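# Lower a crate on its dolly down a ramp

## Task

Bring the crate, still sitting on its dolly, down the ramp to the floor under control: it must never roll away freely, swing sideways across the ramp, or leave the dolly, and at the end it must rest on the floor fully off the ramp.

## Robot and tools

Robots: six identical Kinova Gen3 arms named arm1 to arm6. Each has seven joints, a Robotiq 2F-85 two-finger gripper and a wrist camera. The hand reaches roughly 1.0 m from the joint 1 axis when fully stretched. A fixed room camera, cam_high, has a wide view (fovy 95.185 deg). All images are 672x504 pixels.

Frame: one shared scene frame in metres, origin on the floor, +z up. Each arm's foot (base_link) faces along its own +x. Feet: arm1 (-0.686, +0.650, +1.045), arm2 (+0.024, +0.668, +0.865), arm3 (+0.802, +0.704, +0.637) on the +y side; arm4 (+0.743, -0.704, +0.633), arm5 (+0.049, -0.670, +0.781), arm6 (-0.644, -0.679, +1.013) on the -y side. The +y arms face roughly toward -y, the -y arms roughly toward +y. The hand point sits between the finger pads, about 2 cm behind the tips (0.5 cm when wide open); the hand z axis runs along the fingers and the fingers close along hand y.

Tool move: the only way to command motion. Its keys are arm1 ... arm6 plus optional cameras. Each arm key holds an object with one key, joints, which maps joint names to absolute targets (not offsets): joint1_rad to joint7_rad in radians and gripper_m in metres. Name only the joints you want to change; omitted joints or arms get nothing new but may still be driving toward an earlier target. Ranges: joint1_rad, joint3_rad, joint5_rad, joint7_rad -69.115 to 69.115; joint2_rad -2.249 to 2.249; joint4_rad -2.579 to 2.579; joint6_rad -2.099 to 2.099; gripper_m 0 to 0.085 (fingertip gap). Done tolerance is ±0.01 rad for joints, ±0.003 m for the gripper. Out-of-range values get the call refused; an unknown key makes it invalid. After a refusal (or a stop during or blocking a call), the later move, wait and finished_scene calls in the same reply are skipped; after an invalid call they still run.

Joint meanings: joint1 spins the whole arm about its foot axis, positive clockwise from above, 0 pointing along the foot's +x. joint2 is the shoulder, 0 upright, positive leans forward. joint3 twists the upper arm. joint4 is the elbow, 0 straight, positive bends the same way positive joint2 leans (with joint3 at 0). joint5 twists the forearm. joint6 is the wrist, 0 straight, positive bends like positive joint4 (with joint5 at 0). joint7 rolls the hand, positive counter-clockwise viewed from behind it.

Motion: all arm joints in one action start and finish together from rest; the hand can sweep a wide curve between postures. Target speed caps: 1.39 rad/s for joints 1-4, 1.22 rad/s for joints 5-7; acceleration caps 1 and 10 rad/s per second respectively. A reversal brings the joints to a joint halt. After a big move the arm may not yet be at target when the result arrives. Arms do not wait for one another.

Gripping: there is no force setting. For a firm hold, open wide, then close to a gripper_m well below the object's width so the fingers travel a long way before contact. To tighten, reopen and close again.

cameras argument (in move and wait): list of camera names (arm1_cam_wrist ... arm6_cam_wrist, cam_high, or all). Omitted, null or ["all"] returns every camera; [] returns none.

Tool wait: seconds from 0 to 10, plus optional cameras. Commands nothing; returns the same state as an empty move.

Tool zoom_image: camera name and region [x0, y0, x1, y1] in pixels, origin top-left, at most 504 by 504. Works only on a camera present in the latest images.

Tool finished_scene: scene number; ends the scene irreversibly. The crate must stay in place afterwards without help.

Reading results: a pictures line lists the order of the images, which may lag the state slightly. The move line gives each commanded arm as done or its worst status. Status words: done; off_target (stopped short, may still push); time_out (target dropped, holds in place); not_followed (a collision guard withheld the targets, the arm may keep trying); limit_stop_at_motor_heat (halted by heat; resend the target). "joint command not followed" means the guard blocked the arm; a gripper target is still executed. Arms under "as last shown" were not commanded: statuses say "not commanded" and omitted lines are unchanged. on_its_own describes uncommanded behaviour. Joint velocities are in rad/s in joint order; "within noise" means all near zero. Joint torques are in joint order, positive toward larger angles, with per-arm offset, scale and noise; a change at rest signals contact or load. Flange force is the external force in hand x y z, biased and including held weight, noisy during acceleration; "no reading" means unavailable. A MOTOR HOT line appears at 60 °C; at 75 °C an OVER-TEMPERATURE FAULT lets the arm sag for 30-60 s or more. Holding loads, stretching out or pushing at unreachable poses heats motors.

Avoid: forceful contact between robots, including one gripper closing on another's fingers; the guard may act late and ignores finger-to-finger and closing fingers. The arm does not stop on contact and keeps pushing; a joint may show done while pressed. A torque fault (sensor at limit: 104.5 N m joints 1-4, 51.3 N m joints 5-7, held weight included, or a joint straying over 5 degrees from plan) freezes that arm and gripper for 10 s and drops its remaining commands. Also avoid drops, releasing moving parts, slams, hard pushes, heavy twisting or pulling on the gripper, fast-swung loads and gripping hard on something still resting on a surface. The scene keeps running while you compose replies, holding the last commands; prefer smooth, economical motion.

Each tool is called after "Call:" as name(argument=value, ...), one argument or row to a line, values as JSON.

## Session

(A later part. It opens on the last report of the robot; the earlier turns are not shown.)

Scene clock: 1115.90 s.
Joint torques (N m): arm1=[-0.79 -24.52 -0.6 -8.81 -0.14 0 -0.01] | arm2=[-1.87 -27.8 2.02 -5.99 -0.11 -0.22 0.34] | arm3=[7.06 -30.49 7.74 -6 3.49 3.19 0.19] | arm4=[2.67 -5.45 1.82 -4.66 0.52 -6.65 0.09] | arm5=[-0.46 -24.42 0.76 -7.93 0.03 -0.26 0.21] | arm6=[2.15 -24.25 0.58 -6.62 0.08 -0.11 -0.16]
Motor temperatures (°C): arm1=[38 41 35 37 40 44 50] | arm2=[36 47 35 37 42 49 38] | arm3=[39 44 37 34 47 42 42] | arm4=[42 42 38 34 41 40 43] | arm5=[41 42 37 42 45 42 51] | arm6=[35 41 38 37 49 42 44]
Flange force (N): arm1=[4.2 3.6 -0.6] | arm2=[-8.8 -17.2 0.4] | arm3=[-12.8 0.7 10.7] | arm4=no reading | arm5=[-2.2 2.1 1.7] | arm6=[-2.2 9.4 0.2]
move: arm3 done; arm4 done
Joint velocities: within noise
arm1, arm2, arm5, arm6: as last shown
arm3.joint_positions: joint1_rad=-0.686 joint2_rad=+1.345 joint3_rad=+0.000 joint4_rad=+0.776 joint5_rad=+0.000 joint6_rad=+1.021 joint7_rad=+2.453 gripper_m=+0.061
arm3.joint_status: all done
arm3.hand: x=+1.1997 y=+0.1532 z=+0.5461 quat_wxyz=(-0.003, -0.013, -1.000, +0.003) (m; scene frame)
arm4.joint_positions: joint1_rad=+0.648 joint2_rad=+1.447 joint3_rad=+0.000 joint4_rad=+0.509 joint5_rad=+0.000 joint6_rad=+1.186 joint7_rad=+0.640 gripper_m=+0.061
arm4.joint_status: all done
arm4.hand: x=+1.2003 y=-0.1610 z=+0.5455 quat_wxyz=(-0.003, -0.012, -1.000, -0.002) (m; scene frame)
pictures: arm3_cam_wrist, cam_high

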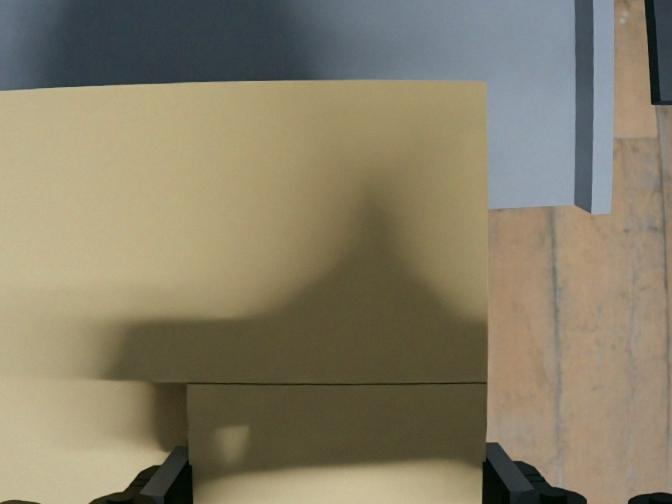

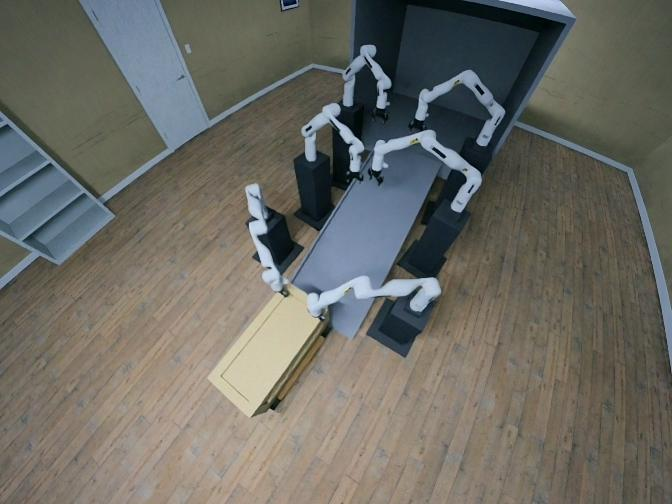

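Call:
move(
  arm3={"joints":{"joint1_rad":-0.7094,"joint2_rad":1.3871,"joint4_rad":0.6811,"joint6_rad":1.0734,"joint7_rad":2.4298}},
  arm4={"joints":{"joint1_rad":0.6693,"joint2_rad":1.526,"joint4_rad":0.3313,"joint6_rad":1.2843,"joint7_rad":0.6613}},
  cameras=["arm3_cam_wrist"],
)

Call:
move(
  arm3={"joints":{"gripper_m":0.085}},
  arm4={"joints":{"gripper_m":0.085}},
  cameras=["arm3_cam_wrist","arm4_cam_wrist"],
)

Call:
move(
  arm3={"joints":{"joint2_rad":1.15,"joint6_rad":1.3105}},
  arm4={"joints":{"joint2_rad":1.3,"joint6_rad":1.51}},
  cameras=["arm3_cam_wrist","arm4_cam_wrist","cam_high"],
)

Call:
zoom_image(
  camera="cam_high",
  region=[200, 230, 400, 430],
)

Scene clock: 1134.30 s.
Joint torques (N m): arm1=[-0.77 -24.46 -0.65 -8.8 -0.16 0.02 -0.05] | arm2=[-1.88 -27.76 2.03 -6.1 -0.08 -0.23 0.35] | arm3=[15.62 -1.11 14 1.28 7.32 -1.68 0.25] | arm4=[-5.82 23.87 -4.34 2.35 -3.74 -14.22 -0.42] | arm5=[-0.44 -24.44 0.72 -7.9 0.05 -0.24 0.19] | arm6=[2.15 -24.21 0.59 -6.62 0.05 -0.1 -0.18]
Motor temperatures (°C): arm1=[38 41 35 37 40 44 50] | arm2=[35 47 35 37 42 49 38] | arm3=[39 44 37 34 47 42 42] | arm4=[42 41 38 34 41 40 43] | arm5=[41 42 37 42 45 42 51] | arm6=[34 41 38 37 49 42 44]
Flange force (N): arm1=[4.3 3.7 -0.6] | arm2=[-8.3 -16.6 0.4] | arm3=[-15.1 17.7 -40.8] | arm4=no reading | arm5=[-2.3 2.2 1.7] | arm6=[-2.2 9.3 0.1]
move: arm3 done; arm4 done
Joint velocities: within noise
arm1, arm2, arm5, arm6: as last shown
arm3.joint_positions: joint1_rad=-0.710 joint2_rad=+1.387 joint3_rad=+0.000 joint4_rad=+0.681 joint5_rad=+0.000 joint6_rad=+1.073 joint7_rad=+2.430 gripper_m=+0.061
arm3.joint_status: all done
arm3.hand: x=+1.2199 y=+0.1533 z=+0.5432 quat_wxyz=(-0.003, -0.013, -1.000, +0.003) (m; scene frame)
arm4.joint_positions: joint1_rad=+0.669 joint2_rad=+1.526 joint3_rad=+0.000 joint4_rad=+0.331 joint5_rad=+0.000 joint6_rad=+1.284 joint7_rad=+0.661 gripper_m=+0.061
arm4.joint_status: all done
arm4.hand: x=+1.2202 y=-0.1610 z=+0.5415 quat_wxyz=(-0.003, -0.012, -1.000, -0.002) (m; scene frame)
pictures: arm3_cam_wrist

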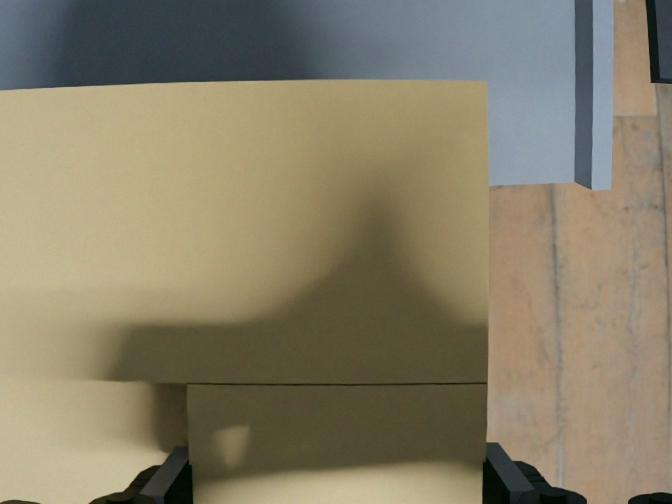

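Scene clock: 1135.20 s.
Joint torques (N m): arm1=[-0.8 -24.45 -0.65 -8.77 -0.17 0.03 -0.02] | arm2=[-1.92 -27.76 2.03 -6.09 -0.12 -0.18 0.33] | arm3=[-0.4 -26.22 0.41 -7.44 -0.29 0.14 0.22] | arm4=[-0.37 -28.73 1.34 -8.28 0.08 -0.16 -0.08] | arm5=[-0.48 -24.47 0.78 -7.91 0.04 -0.21 0.19] | arm6=[2.13 -24.23 0.62 -6.63 0.07 -0.09 -0.18]
Motor temperatures (°C): arm1=[38 41 35 37 40 44 50] | arm2=[35 47 35 37 42 49 38] | arm3=[39 44 37 34 47 42 42] | arm4=[42 41 38 34 41 40 43] | arm5=[41 42 37 42 45 42 51] | arm6=[34 41 38 37 49 42 44]
Flange force (N): arm1=[4.3 3.6 -0.7] | arm2=[-8.2 -16.5 0.4] | arm3=[1.1 0.9 -1.6] | arm4=no reading | arm5=[-2.3 2.1 1.8] | arm6=[-2.2 9.2 0.2]
move: arm3 done; arm4 done
Joint velocities: within noise
arm1, arm2, arm5, arm6: as last shown
arm3.joint_positions: joint1_rad=-0.709 joint2_rad=+1.387 joint3_rad=+0.000 joint4_rad=+0.681 joint5_rad=+0.000 joint6_rad=+1.073 joint7_rad=+2.430 gripper_m=+0.085
arm3.joint_status: all done
arm3.hand: x=+1.2198 y=+0.1532 z=+0.5431 quat_wxyz=(-0.003, -0.013, -1.000, +0.003) (m; scene frame)
arm4.joint_positions: joint1_rad=+0.669 joint2_rad=+1.526 joint3_rad=+0.000 joint4_rad=+0.331 joint5_rad=+0.000 joint6_rad=+1.284 joint7_rad=+0.661 gripper_m=+0.085
arm4.joint_status: all done
arm4.hand: x=+1.2202 y=-0.1610 z=+0.5415 quat_wxyz=(-0.003, -0.012, -1.000, -0.002) (m; scene frame)
pictures: arm3_cam_wrist, arm4_cam_wrist

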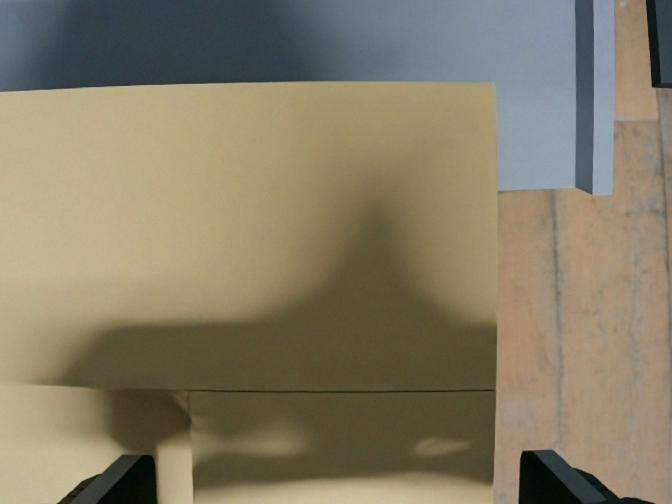

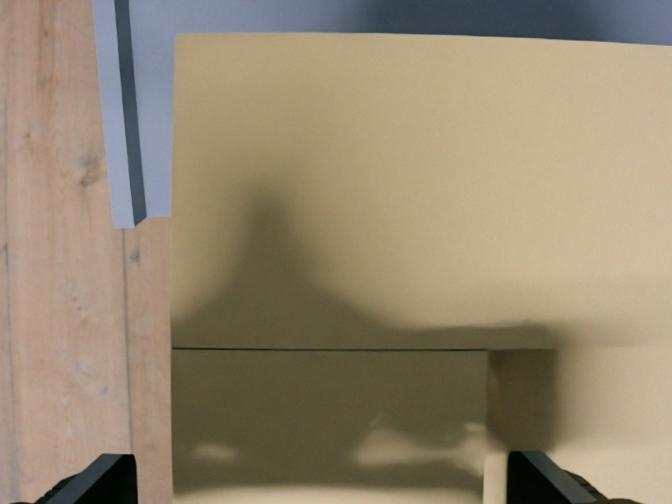

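Scene clock: 1136.50 s.
Joint torques (N m): arm1=[-0.8 -24.5 -0.61 -8.84 -0.14 0.05 0.01] | arm2=[-1.85 -27.75 2.02 -6.13 -0.1 -0.23 0.32] | arm3=[-0.4 -25.52 0.41 -8.29 -0.25 0.19 0.26] | arm4=[-0.42 -28.33 1.28 -8.61 0.06 -0.16 -0.07] | arm5=[-0.47 -24.43 0.76 -7.92 0.04 -0.23 0.19] | arm6=[2.11 -24.24 0.59 -6.6 0.09 -0.1 -0.19]
Motor temperatures (°C): arm1=[38 41 35 37 40 44 50] | arm2=[35 47 35 37 42 49 38] | arm3=[39 44 37 34 47 42 42] | arm4=[42 42 38 34 41 40 43] | arm5=[41 42 37 42 45 42 51] | arm6=[34 41 38 37 49 42 44]
Flange force (N): arm1=[4.4 3.9 -0.5] | arm2=[-8.3 -16.5 0.4] | arm3=[1.9 2.0 -1.1] | arm4=no reading | arm5=[-2.3 2.0 1.7] | arm6=[-2.4 9.3 0.1]
move: arm3 done; arm4 done
Joint velocities: within noise
arm1, arm2, arm5, arm6: as last shown
arm3.joint_positions: joint1_rad=-0.709 joint2_rad=+1.150 joint3_rad=+0.000 joint4_rad=+0.681 joint5_rad=+0.000 joint6_rad=+1.311 joint7_rad=+2.430 gripper_m=+0.085
arm3.joint_status: all done
arm3.hand: x=+1.2176 y=+0.1560 z=+0.7072 quat_wxyz=(-0.003, -0.013, -1.000, +0.003) (m; scene frame)
arm4.joint_positions: joint1_rad=+0.669 joint2_rad=+1.300 joint3_rad=+0.000 joint4_rad=+0.331 joint5_rad=+0.000 joint6_rad=+1.510 joint7_rad=+0.661 gripper_m=+0.085
arm4.joint_status: all done
arm4.hand: x=+1.2175 y=-0.1636 z=+0.7050 quat_wxyz=(-0.003, -0.012, -1.000, -0.002) (m; scene frame)
pictures: arm3_cam_wrist, arm4_cam_wrist, cam_high

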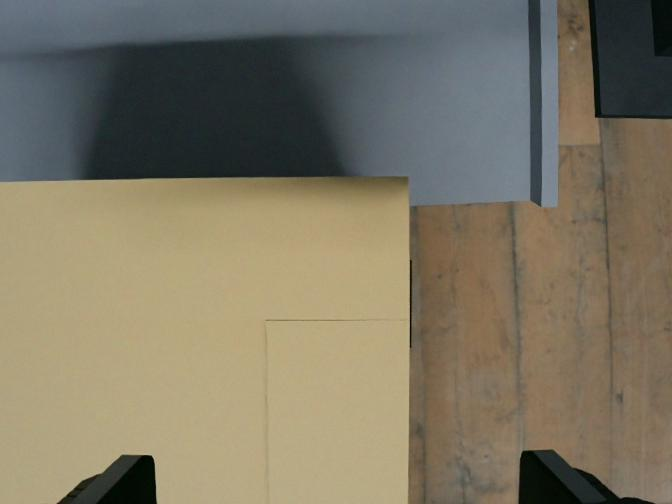

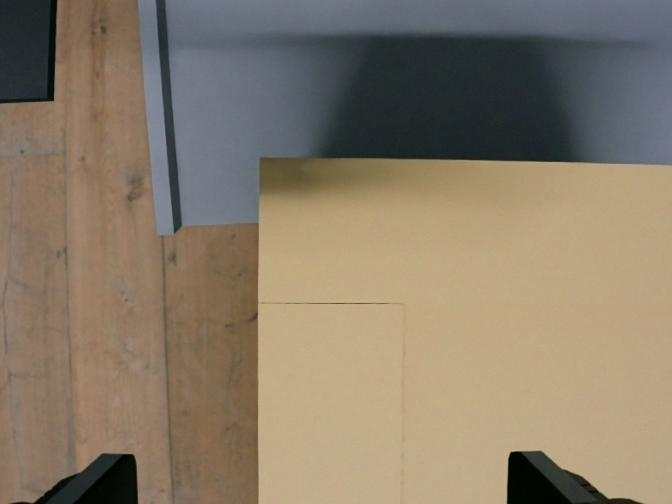

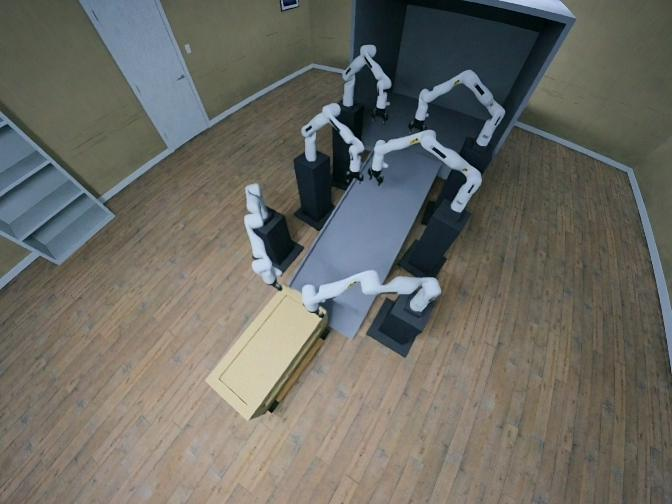

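Scaled by 2.520 from the camera's 672x504 image, which has a finer 960x720 frame.

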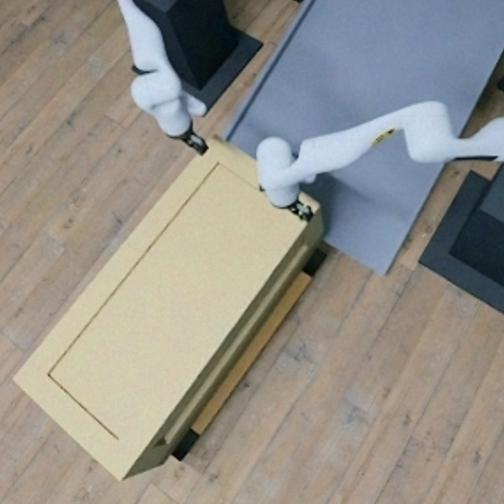

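Call:
move(
  arm3={"joints":{"joint1_rad":-0.492,"joint2_rad":1.0338,"joint4_rad":1.1442,"joint6_rad":0.9636,"joint7_rad":2.6472,"gripper_m":0}},
  arm4={"joints":{"joint1_rad":0.4635,"joint2_rad":1.0655,"joint4_rad":1.0451,"joint6_rad":1.031,"joint7_rad":0.4555,"gripper_m":0}},
  cameras=["arm3_cam_wrist","arm4_cam_wrist"],
)

Scene clock: 1159.40 s.
Joint torques (N m): arm1=[-0.75 -24.45 -0.61 -8.84 -0.17 0.05 -0.01] | arm2=[-1.86 -27.7 2.04 -6 -0.12 -0.21 0.38] | arm3=[-0.44 -23.17 0.34 -6.91 -0.25 0.1 0.23] | arm4=[-0.37 -25.23 1.2 -7.43 0.07 -0.14 -0.12] | arm5=[-0.45 -24.42 0.73 -7.92 0.03 -0.21 0.19] | arm6=[2.14 -24.23 0.59 -6.63 0.07 -0.08 -0.18]
Motor temperatures (°C): arm1=[37 41 35 37 40 44 50] | arm2=[35 47 35 37 42 49 38] | arm3=[38 44 37 34 47 42 42] | arm4=[42 42 38 34 41 39 43] | arm5=[40 42 36 42 45 42 51] | arm6=[34 41 38 37 49 42 44]
Flange force (N): arm1=[4.5 4.0 -0.5] | arm2=[-8.6 -16.9 0.3] | arm3=[0.6 0.5 -1.7] | arm4=[-1.7 1.2 -0.4] | arm5=[-2.2 2.0 1.8] | arm6=[-2.2 9.2 0.2]
move: arm3 done; arm4 done
Joint velocities: within noise
arm1.joint_positions: joint1_rad=-0.583 joint2_rad=+1.000 joint3_rad=+0.000 joint4_rad=+1.000 joint5_rad=+0.000 joint6_rad=+1.140 joint7_rad=+2.465 gripper_m=+0.085
arm1.joint_status: not commanded
arm1.hand: x=-0.3047 y=+0.1347 z=+1.1159 quat_wxyz=(+0.000, +0.000, -1.000, +0.001) (m; scene frame)
arm2, arm5: as last shown
arm3.joint_positions: joint1_rad=-0.492 joint2_rad=+1.034 joint3_rad=+0.000 joint4_rad=+1.144 joint5_rad=+0.000 joint6_rad=+0.964 joint7_rad=+2.647 gripper_m=+0.000
arm3.joint_status: all done
arm3.hand: x=+1.0591 y=+0.1395 z=+0.6514 quat_wxyz=(-0.003, -0.013, -1.000, +0.003) (m; scene frame)
arm4.joint_positions: joint1_rad=+0.463 joint2_rad=+1.066 joint3_rad=+0.000 joint4_rad=+1.045 joint5_rad=+0.000 joint6_rad=+1.031 joint7_rad=+0.455 gripper_m=+0.000
arm4.joint_status: all done
arm4.hand: x=+1.0597 y=-0.1501 z=+0.6526 quat_wxyz=(-0.003, -0.012, -1.000, -0.002) (m; scene frame)
arm6.joint_positions: joint1_rad=+0.625 joint2_rad=+0.850 joint3_rad=+0.000 joint4_rad=+1.220 joint5_rad=+0.000 joint6_rad=+1.070 joint7_rad=+0.564 gripper_m=+0.085
arm6.joint_status: not commanded
arm6.hand: x=-0.3053 y=-0.1913 z=+1.1130 quat_wxyz=(+0.001, +0.000, -1.000, -0.001) (m; scene frame)
pictures: arm3_cam_wrist, arm4_cam_wrist

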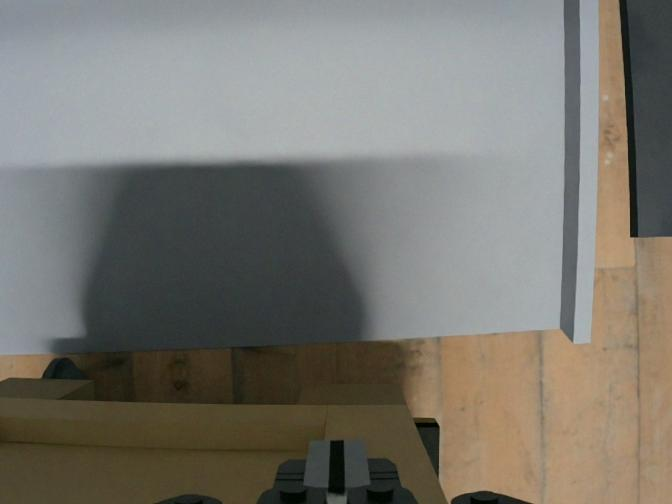

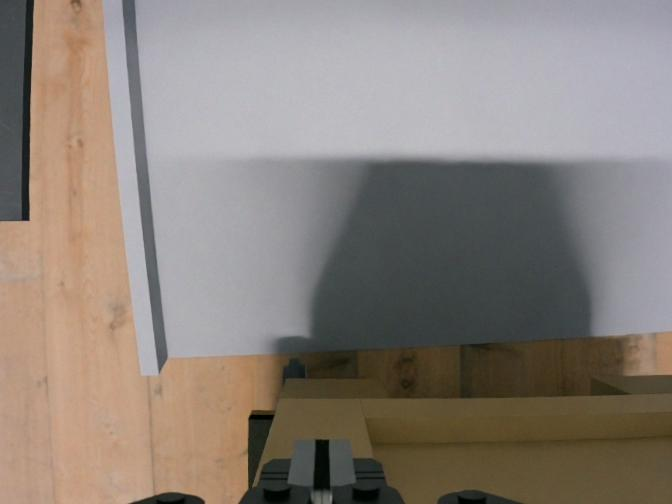

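Call:
move(
  arm3={"joints":{"joint2_rad":1.2933,"joint4_rad":1.0951,"joint6_rad":0.7532}},
  arm4={"joints":{"joint2_rad":1.3169,"joint4_rad":1.0012,"joint6_rad":0.8235}},
  cameras=[],
)

Call:
move(
  arm3={"joints":{"joint1_rad":-0.5876,"joint2_rad":1.3592,"joint4_rad":0.9109,"joint6_rad":0.8715,"joint7_rad":2.5516}},
  arm4={"joints":{"joint1_rad":0.5558,"joint2_rad":1.4074,"joint4_rad":0.7593,"joint6_rad":0.9749,"joint7_rad":0.5478}},
  cameras=["arm3_cam_wrist","arm4_cam_wrist"],
)

Call:
move(
  arm3={"joints":{"joint1_rad":-0.6736,"joint2_rad":1.4644,"joint4_rad":0.6356,"joint6_rad":1.0416,"joint7_rad":2.4656}},
  arm4={"joints":{"joint1_rad":0.6379,"joint2_rad":1.5831,"joint4_rad":0.3208,"joint6_rad":1.2377,"joint7_rad":0.6299}},
  cameras=["arm3_cam_wrist","arm4_cam_wrist","cam_high"],
)

Scene clock: 1175.00 s.
Joint torques (N m): arm1=[-0.82 -24.43 -0.63 -8.87 -0.16 0.03 -0.04] | arm2=[-1.94 -27.76 2 -6.1 -0.15 -0.22 0.36] | arm3=[-0.4 -23.99 0.46 -5.65 -0.28 0.06 0.23] | arm4=[-0.32 -26.05 1.27 -6.36 0.04 -0.18 -0.13] | arm5=[-0.48 -24.46 0.73 -7.92 0.04 -0.24 0.18] | arm6=[2.17 -24.25 0.6 -6.62 0.07 -0.11 -0.16]
Motor temperatures (°C): arm1=[37 41 35 37 40 44 50] | arm2=[35 47 35 37 42 49 38] | arm3=[38 44 36 34 46 42 42] | arm4=[42 42 38 34 41 39 43] | arm5=[40 42 36 42 45 42 51] | arm6=[34 41 38 37 49 42 44]
Flange force (N): arm1=[4.7 4.0 -0.6] | arm2=[-8.3 -16.6 0.4] | arm3=[0.3 -0.1 -1.9] | arm4=[-1.8 1.3 0.0] | arm5=[-2.4 2.1 1.7] | arm6=[-2.2 9.4 0.1]
move: arm3 done; arm4 done
Joint velocities: within noise
arm1, arm2, arm5, arm6: as last shown
arm3.joint_positions: joint1_rad=-0.492 joint2_rad=+1.293 joint3_rad=+0.000 joint4_rad=+1.095 joint5_rad=+0.000 joint6_rad=+0.753 joint7_rad=+2.647 gripper_m=+0.000
arm3.joint_status: all done
arm3.hand: x=+1.0599 y=+0.1385 z=+0.5015 quat_wxyz=(-0.003, -0.013, -1.000, +0.003) (m; scene frame)
arm4.joint_positions: joint1_rad=+0.463 joint2_rad=+1.317 joint3_rad=+0.000 joint4_rad=+1.001 joint5_rad=+0.000 joint6_rad=+0.824 joint7_rad=+0.455 gripper_m=+0.000
arm4.joint_status: all done
arm4.hand: x=+1.0606 y=-0.1494 z=+0.5026 quat_wxyz=(-0.003, -0.012, -1.000, -0.002) (m; scene frame)
pictures: none
No camera images: "cameras" was empty.

Scene clock: 1176.30 s.
Joint torques (N m): arm1=[-0.78 -24.42 -0.65 -8.88 -0.16 0.03 -0.03] | arm2=[-1.92 -27.73 2.01 -6.08 -0.1 -0.22 0.27] | arm3=[-0.45 -25.02 0.42 -6.42 -0.29 0.12 0.26] | arm4=[-0.27 -27.28 1.3 -7.14 0.08 -0.16 -0.09] | arm5=[-0.48 -24.4 0.74 -7.88 0.02 -0.23 0.21] | arm6=[2.13 -24.24 0.6 -6.61 0.08 -0.08 -0.17]
Motor temperatures (°C): arm1=[37 41 35 37 40 44 50] | arm2=[35 47 35 37 42 49 38] | arm3=[38 44 36 34 46 42 42] | arm4=[42 42 38 34 41 39 43] | arm5=[40 42 36 42 45 42 51] | arm6=[34 41 38 37 49 42 44]
Flange force (N): arm1=[4.7 4.2 -0.6] | arm2=[-8.2 -16.7 0.3] | arm3=[0.7 0.6 -1.9] | arm4=[-2.2 2.0 0.2] | arm5=[-2.3 2.2 1.6] | arm6=[-2.3 9.3 0.2]
move: arm3 done; arm4 done
Joint velocities: within noise
arm1, arm2, arm5, arm6: as last shown
arm3.joint_positions: joint1_rad=-0.588 joint2_rad=+1.359 joint3_rad=+0.000 joint4_rad=+0.911 joint5_rad=+0.000 joint6_rad=+0.871 joint7_rad=+2.552 gripper_m=+0.000
arm3.joint_status: all done
arm3.hand: x=+1.1298 y=+0.1384 z=+0.5019 quat_wxyz=(-0.003, -0.013, -1.000, +0.003) (m; scene frame)
arm4.joint_positions: joint1_rad=+0.556 joint2_rad=+1.407 joint3_rad=+0.000 joint4_rad=+0.759 joint5_rad=+0.000 joint6_rad=+0.975 joint7_rad=+0.548 gripper_m=+0.000
arm4.joint_status: all done
arm4.hand: x=+1.1306 y=-0.1495 z=+0.5030 quat_wxyz=(-0.003, -0.012, -1.000, -0.002) (m; scene frame)
pictures: arm3_cam_wrist, arm4_cam_wrist

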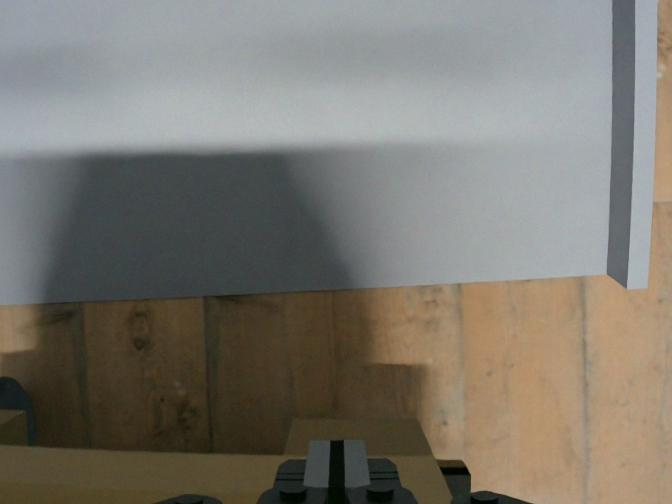

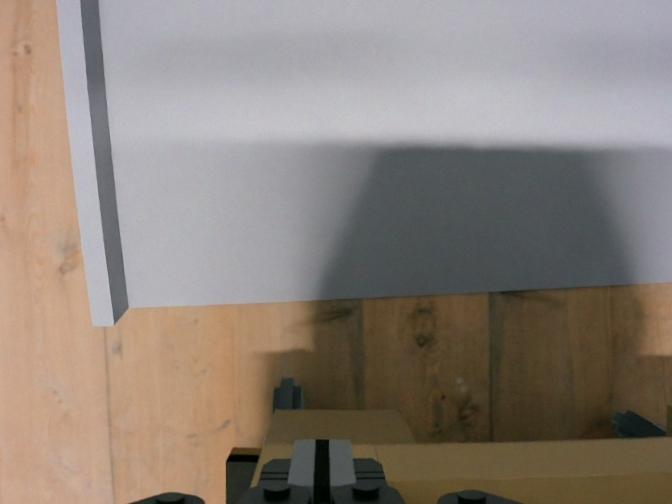

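Scene clock: 1177.93 s.
Joint torques (N m): arm1=[-0.77 -24.47 -0.67 -8.82 -0.14 0.05 -0.03] | arm2=[-1.92 -27.76 2.05 -6.04 -0.17 -0.18 0.3] | arm3=[-0.43 -26.25 0.46 -7.33 -0.29 0.1 0.21] | arm4=[-0.32 -28.67 1.3 -8.23 0.08 -0.14 -0.11] | arm5=[-0.45 -24.4 0.78 -7.92 0 -0.22 0.19] | arm6=[2.17 -24.25 0.61 -6.62 0.06 -0.1 -0.16]
Motor temperatures (°C): arm1=[37 41 35 37 40 44 50] | arm2=[35 47 35 37 42 49 38] | arm3=[38 44 36 34 46 42 42] | arm4=[42 42 38 34 41 39 43] | arm5=[40 42 36 42 45 42 51] | arm6=[34 41 38 37 49 42 44]
Flange force (N): arm1=[4.4 3.8 -0.6] | arm2=[-8.3 -16.8 0.4] | arm3=[1.3 1.2 -1.9] | arm4=no reading | arm5=[-2.2 2.0 1.7] | arm6=[-2.2 9.3 0.2]
move: arm3 done; arm4 done
Joint velocities: within noise
arm1, arm6: as last shown
arm2.joint_positions: joint1_rad=-0.400 joint2_rad=+1.100 joint3_rad=+0.000 joint4_rad=+0.895 joint5_rad=+0.000 joint6_rad=+1.147 joint7_rad=+2.512 gripper_m=+0.085
arm2.joint_status: not commanded
arm2.hand: x=+0.1705 y=+0.0227 z=+0.9016 quat_wxyz=(-0.002, -0.184, -0.983, +0.000) (m; scene frame)
arm3.joint_positions: joint1_rad=-0.674 joint2_rad=+1.464 joint3_rad=+0.000 joint4_rad=+0.636 joint5_rad=+0.000 joint6_rad=+1.042 joint7_rad=+2.466 gripper_m=+0.000
arm3.joint_status: all done
arm3.hand: x=+1.1999 y=+0.1385 z=+0.5023 quat_wxyz=(-0.003, -0.013, -1.000, +0.003) (m; scene frame)
arm4.joint_positions: joint1_rad=+0.638 joint2_rad=+1.583 joint3_rad=+0.000 joint4_rad=+0.321 joint5_rad=+0.000 joint6_rad=+1.238 joint7_rad=+0.630 gripper_m=+0.000
arm4.joint_status: all done
arm4.hand: x=+1.2007 y=-0.1494 z=+0.5035 quat_wxyz=(-0.003, -0.012, -1.000, -0.002) (m; scene frame)
arm5.joint_positions: joint1_rad=+0.168 joint2_rad=+0.830 joint3_rad=+0.000 joint4_rad=+1.291 joint5_rad=+0.000 joint6_rad=+1.020 joint7_rad=+0.575 gripper_m=+0.085
arm5.joint_status: not commanded
arm5.hand: x=+0.2346 y=-0.1213 z=+0.8720 quat_wxyz=(-0.001, +0.145, -0.989, +0.002) (m; scene frame)
pictures: arm3_cam_wrist, arm4_cam_wrist, cam_high

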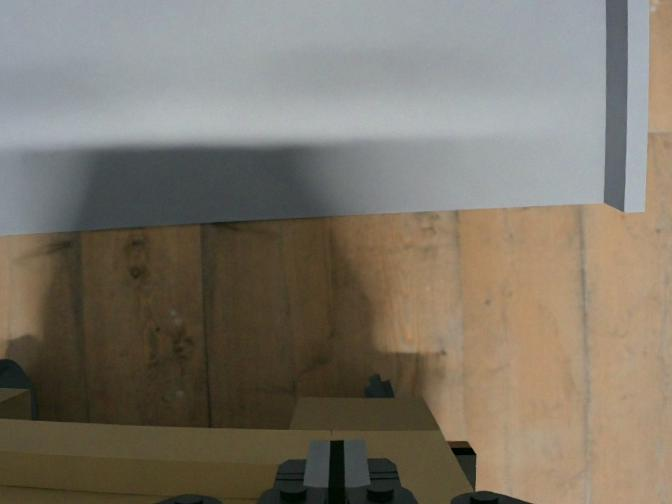

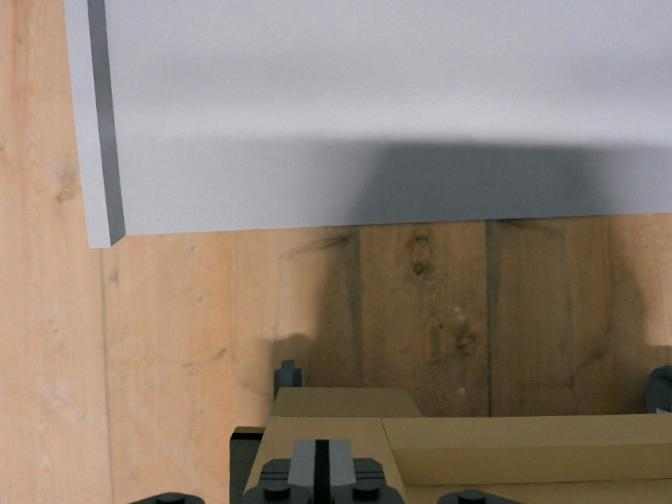

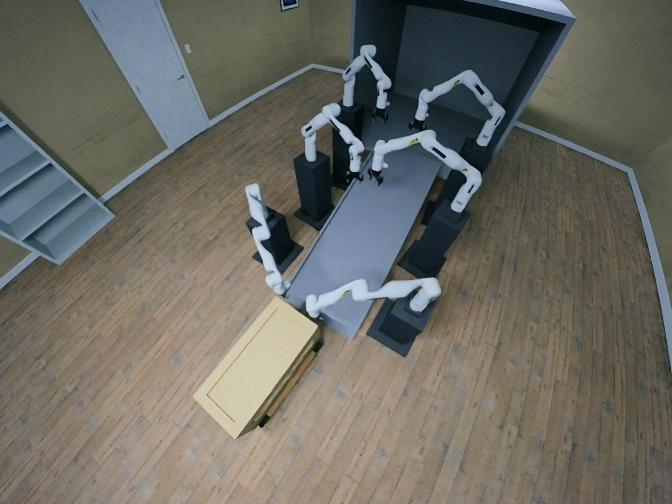

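Call:
move(
  arm3={"joints":{"joint1_rad":-0.492,"joint2_rad":1.2933,"joint4_rad":1.0951,"joint6_rad":0.7532,"joint7_rad":2.6472}},
  arm4={"joints":{"joint1_rad":0.4635,"joint2_rad":1.3169,"joint4_rad":1.0012,"joint6_rad":0.8235,"joint7_rad":0.4555}},
  cameras=["arm3_cam_wrist","cam_high"],
)

Call:
finished_scene(
  scene=1,
)

Scene clock: 1193.00 s.
Joint torques (N m): arm1=[-0.84 -24.48 -0.67 -8.87 -0.16 0.02 -0.01] | arm2=[-1.87 -27.8 2.01 -6.04 -0.11 -0.21 0.35] | arm3=[-0.46 -23.95 0.42 -5.61 -0.25 0.1 0.29] | arm4=[-0.4 -25.99 1.4 -6.29 0.06 -0.15 -0.12] | arm5=[-0.45 -24.45 0.79 -7.91 0.07 -0.21 0.24] | arm6=[2.11 -24.23 0.62 -6.6 0.08 -0.09 -0.17]
Motor temperatures (°C): arm1=[37 41 35 37 40 44 50] | arm2=[35 47 35 37 42 49 38] | arm3=[38 44 36 34 46 41 42] | arm4=[41 42 38 34 41 39 43] | arm5=[40 42 36 42 45 42 51] | arm6=[34 41 38 37 49 42 44]
Flange force (N): arm1=[4.6 3.9 -0.5] | arm2=[-8.6 -16.9 0.4] | arm3=[0.3 -0.1 -1.9] | arm4=[-2.0 1.4 0.0] | arm5=[-2.2 2.2 1.8] | arm6=[-2.3 9.3 0.2]
move: arm3 done; arm4 done
Joint velocities: within noise
arm1, arm2, arm5, arm6: as last shown
arm3.joint_positions: joint1_rad=-0.492 joint2_rad=+1.293 joint3_rad=+0.000 joint4_rad=+1.095 joint5_rad=+0.000 joint6_rad=+0.753 joint7_rad=+2.647 gripper_m=+0.000
arm3.joint_status: all done
arm3.hand: x=+1.0599 y=+0.1385 z=+0.5015 quat_wxyz=(-0.003, -0.013, -1.000, +0.003) (m; scene frame)
arm4.joint_positions: joint1_rad=+0.463 joint2_rad=+1.317 joint3_rad=+0.000 joint4_rad=+1.001 joint5_rad=+0.000 joint6_rad=+0.823 joint7_rad=+0.456 gripper_m=+0.000
arm4.joint_status: all done
arm4.hand: x=+1.0606 y=-0.1494 z=+0.5026 quat_wxyz=(-0.003, -0.012, -1.000, -0.002) (m; scene frame)
pictures: arm3_cam_wrist, cam_high

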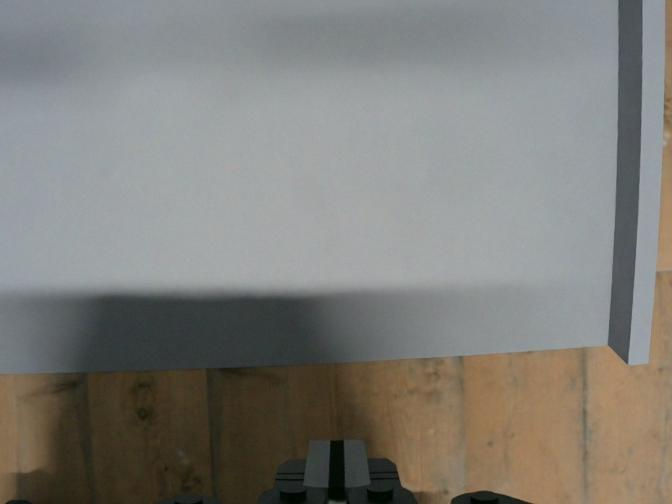

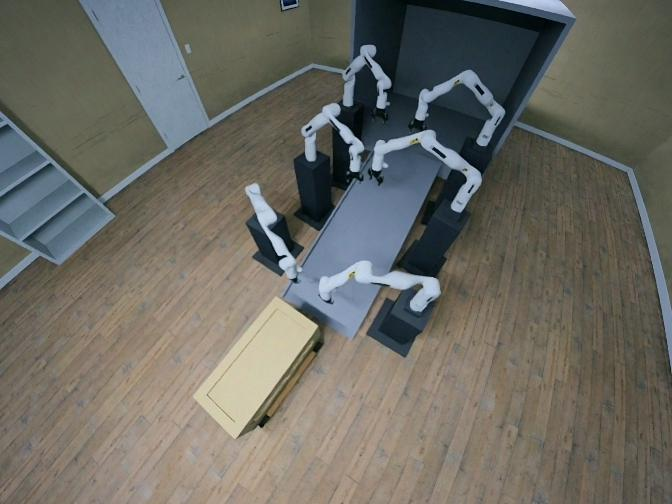

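The scene is finished: the task was done.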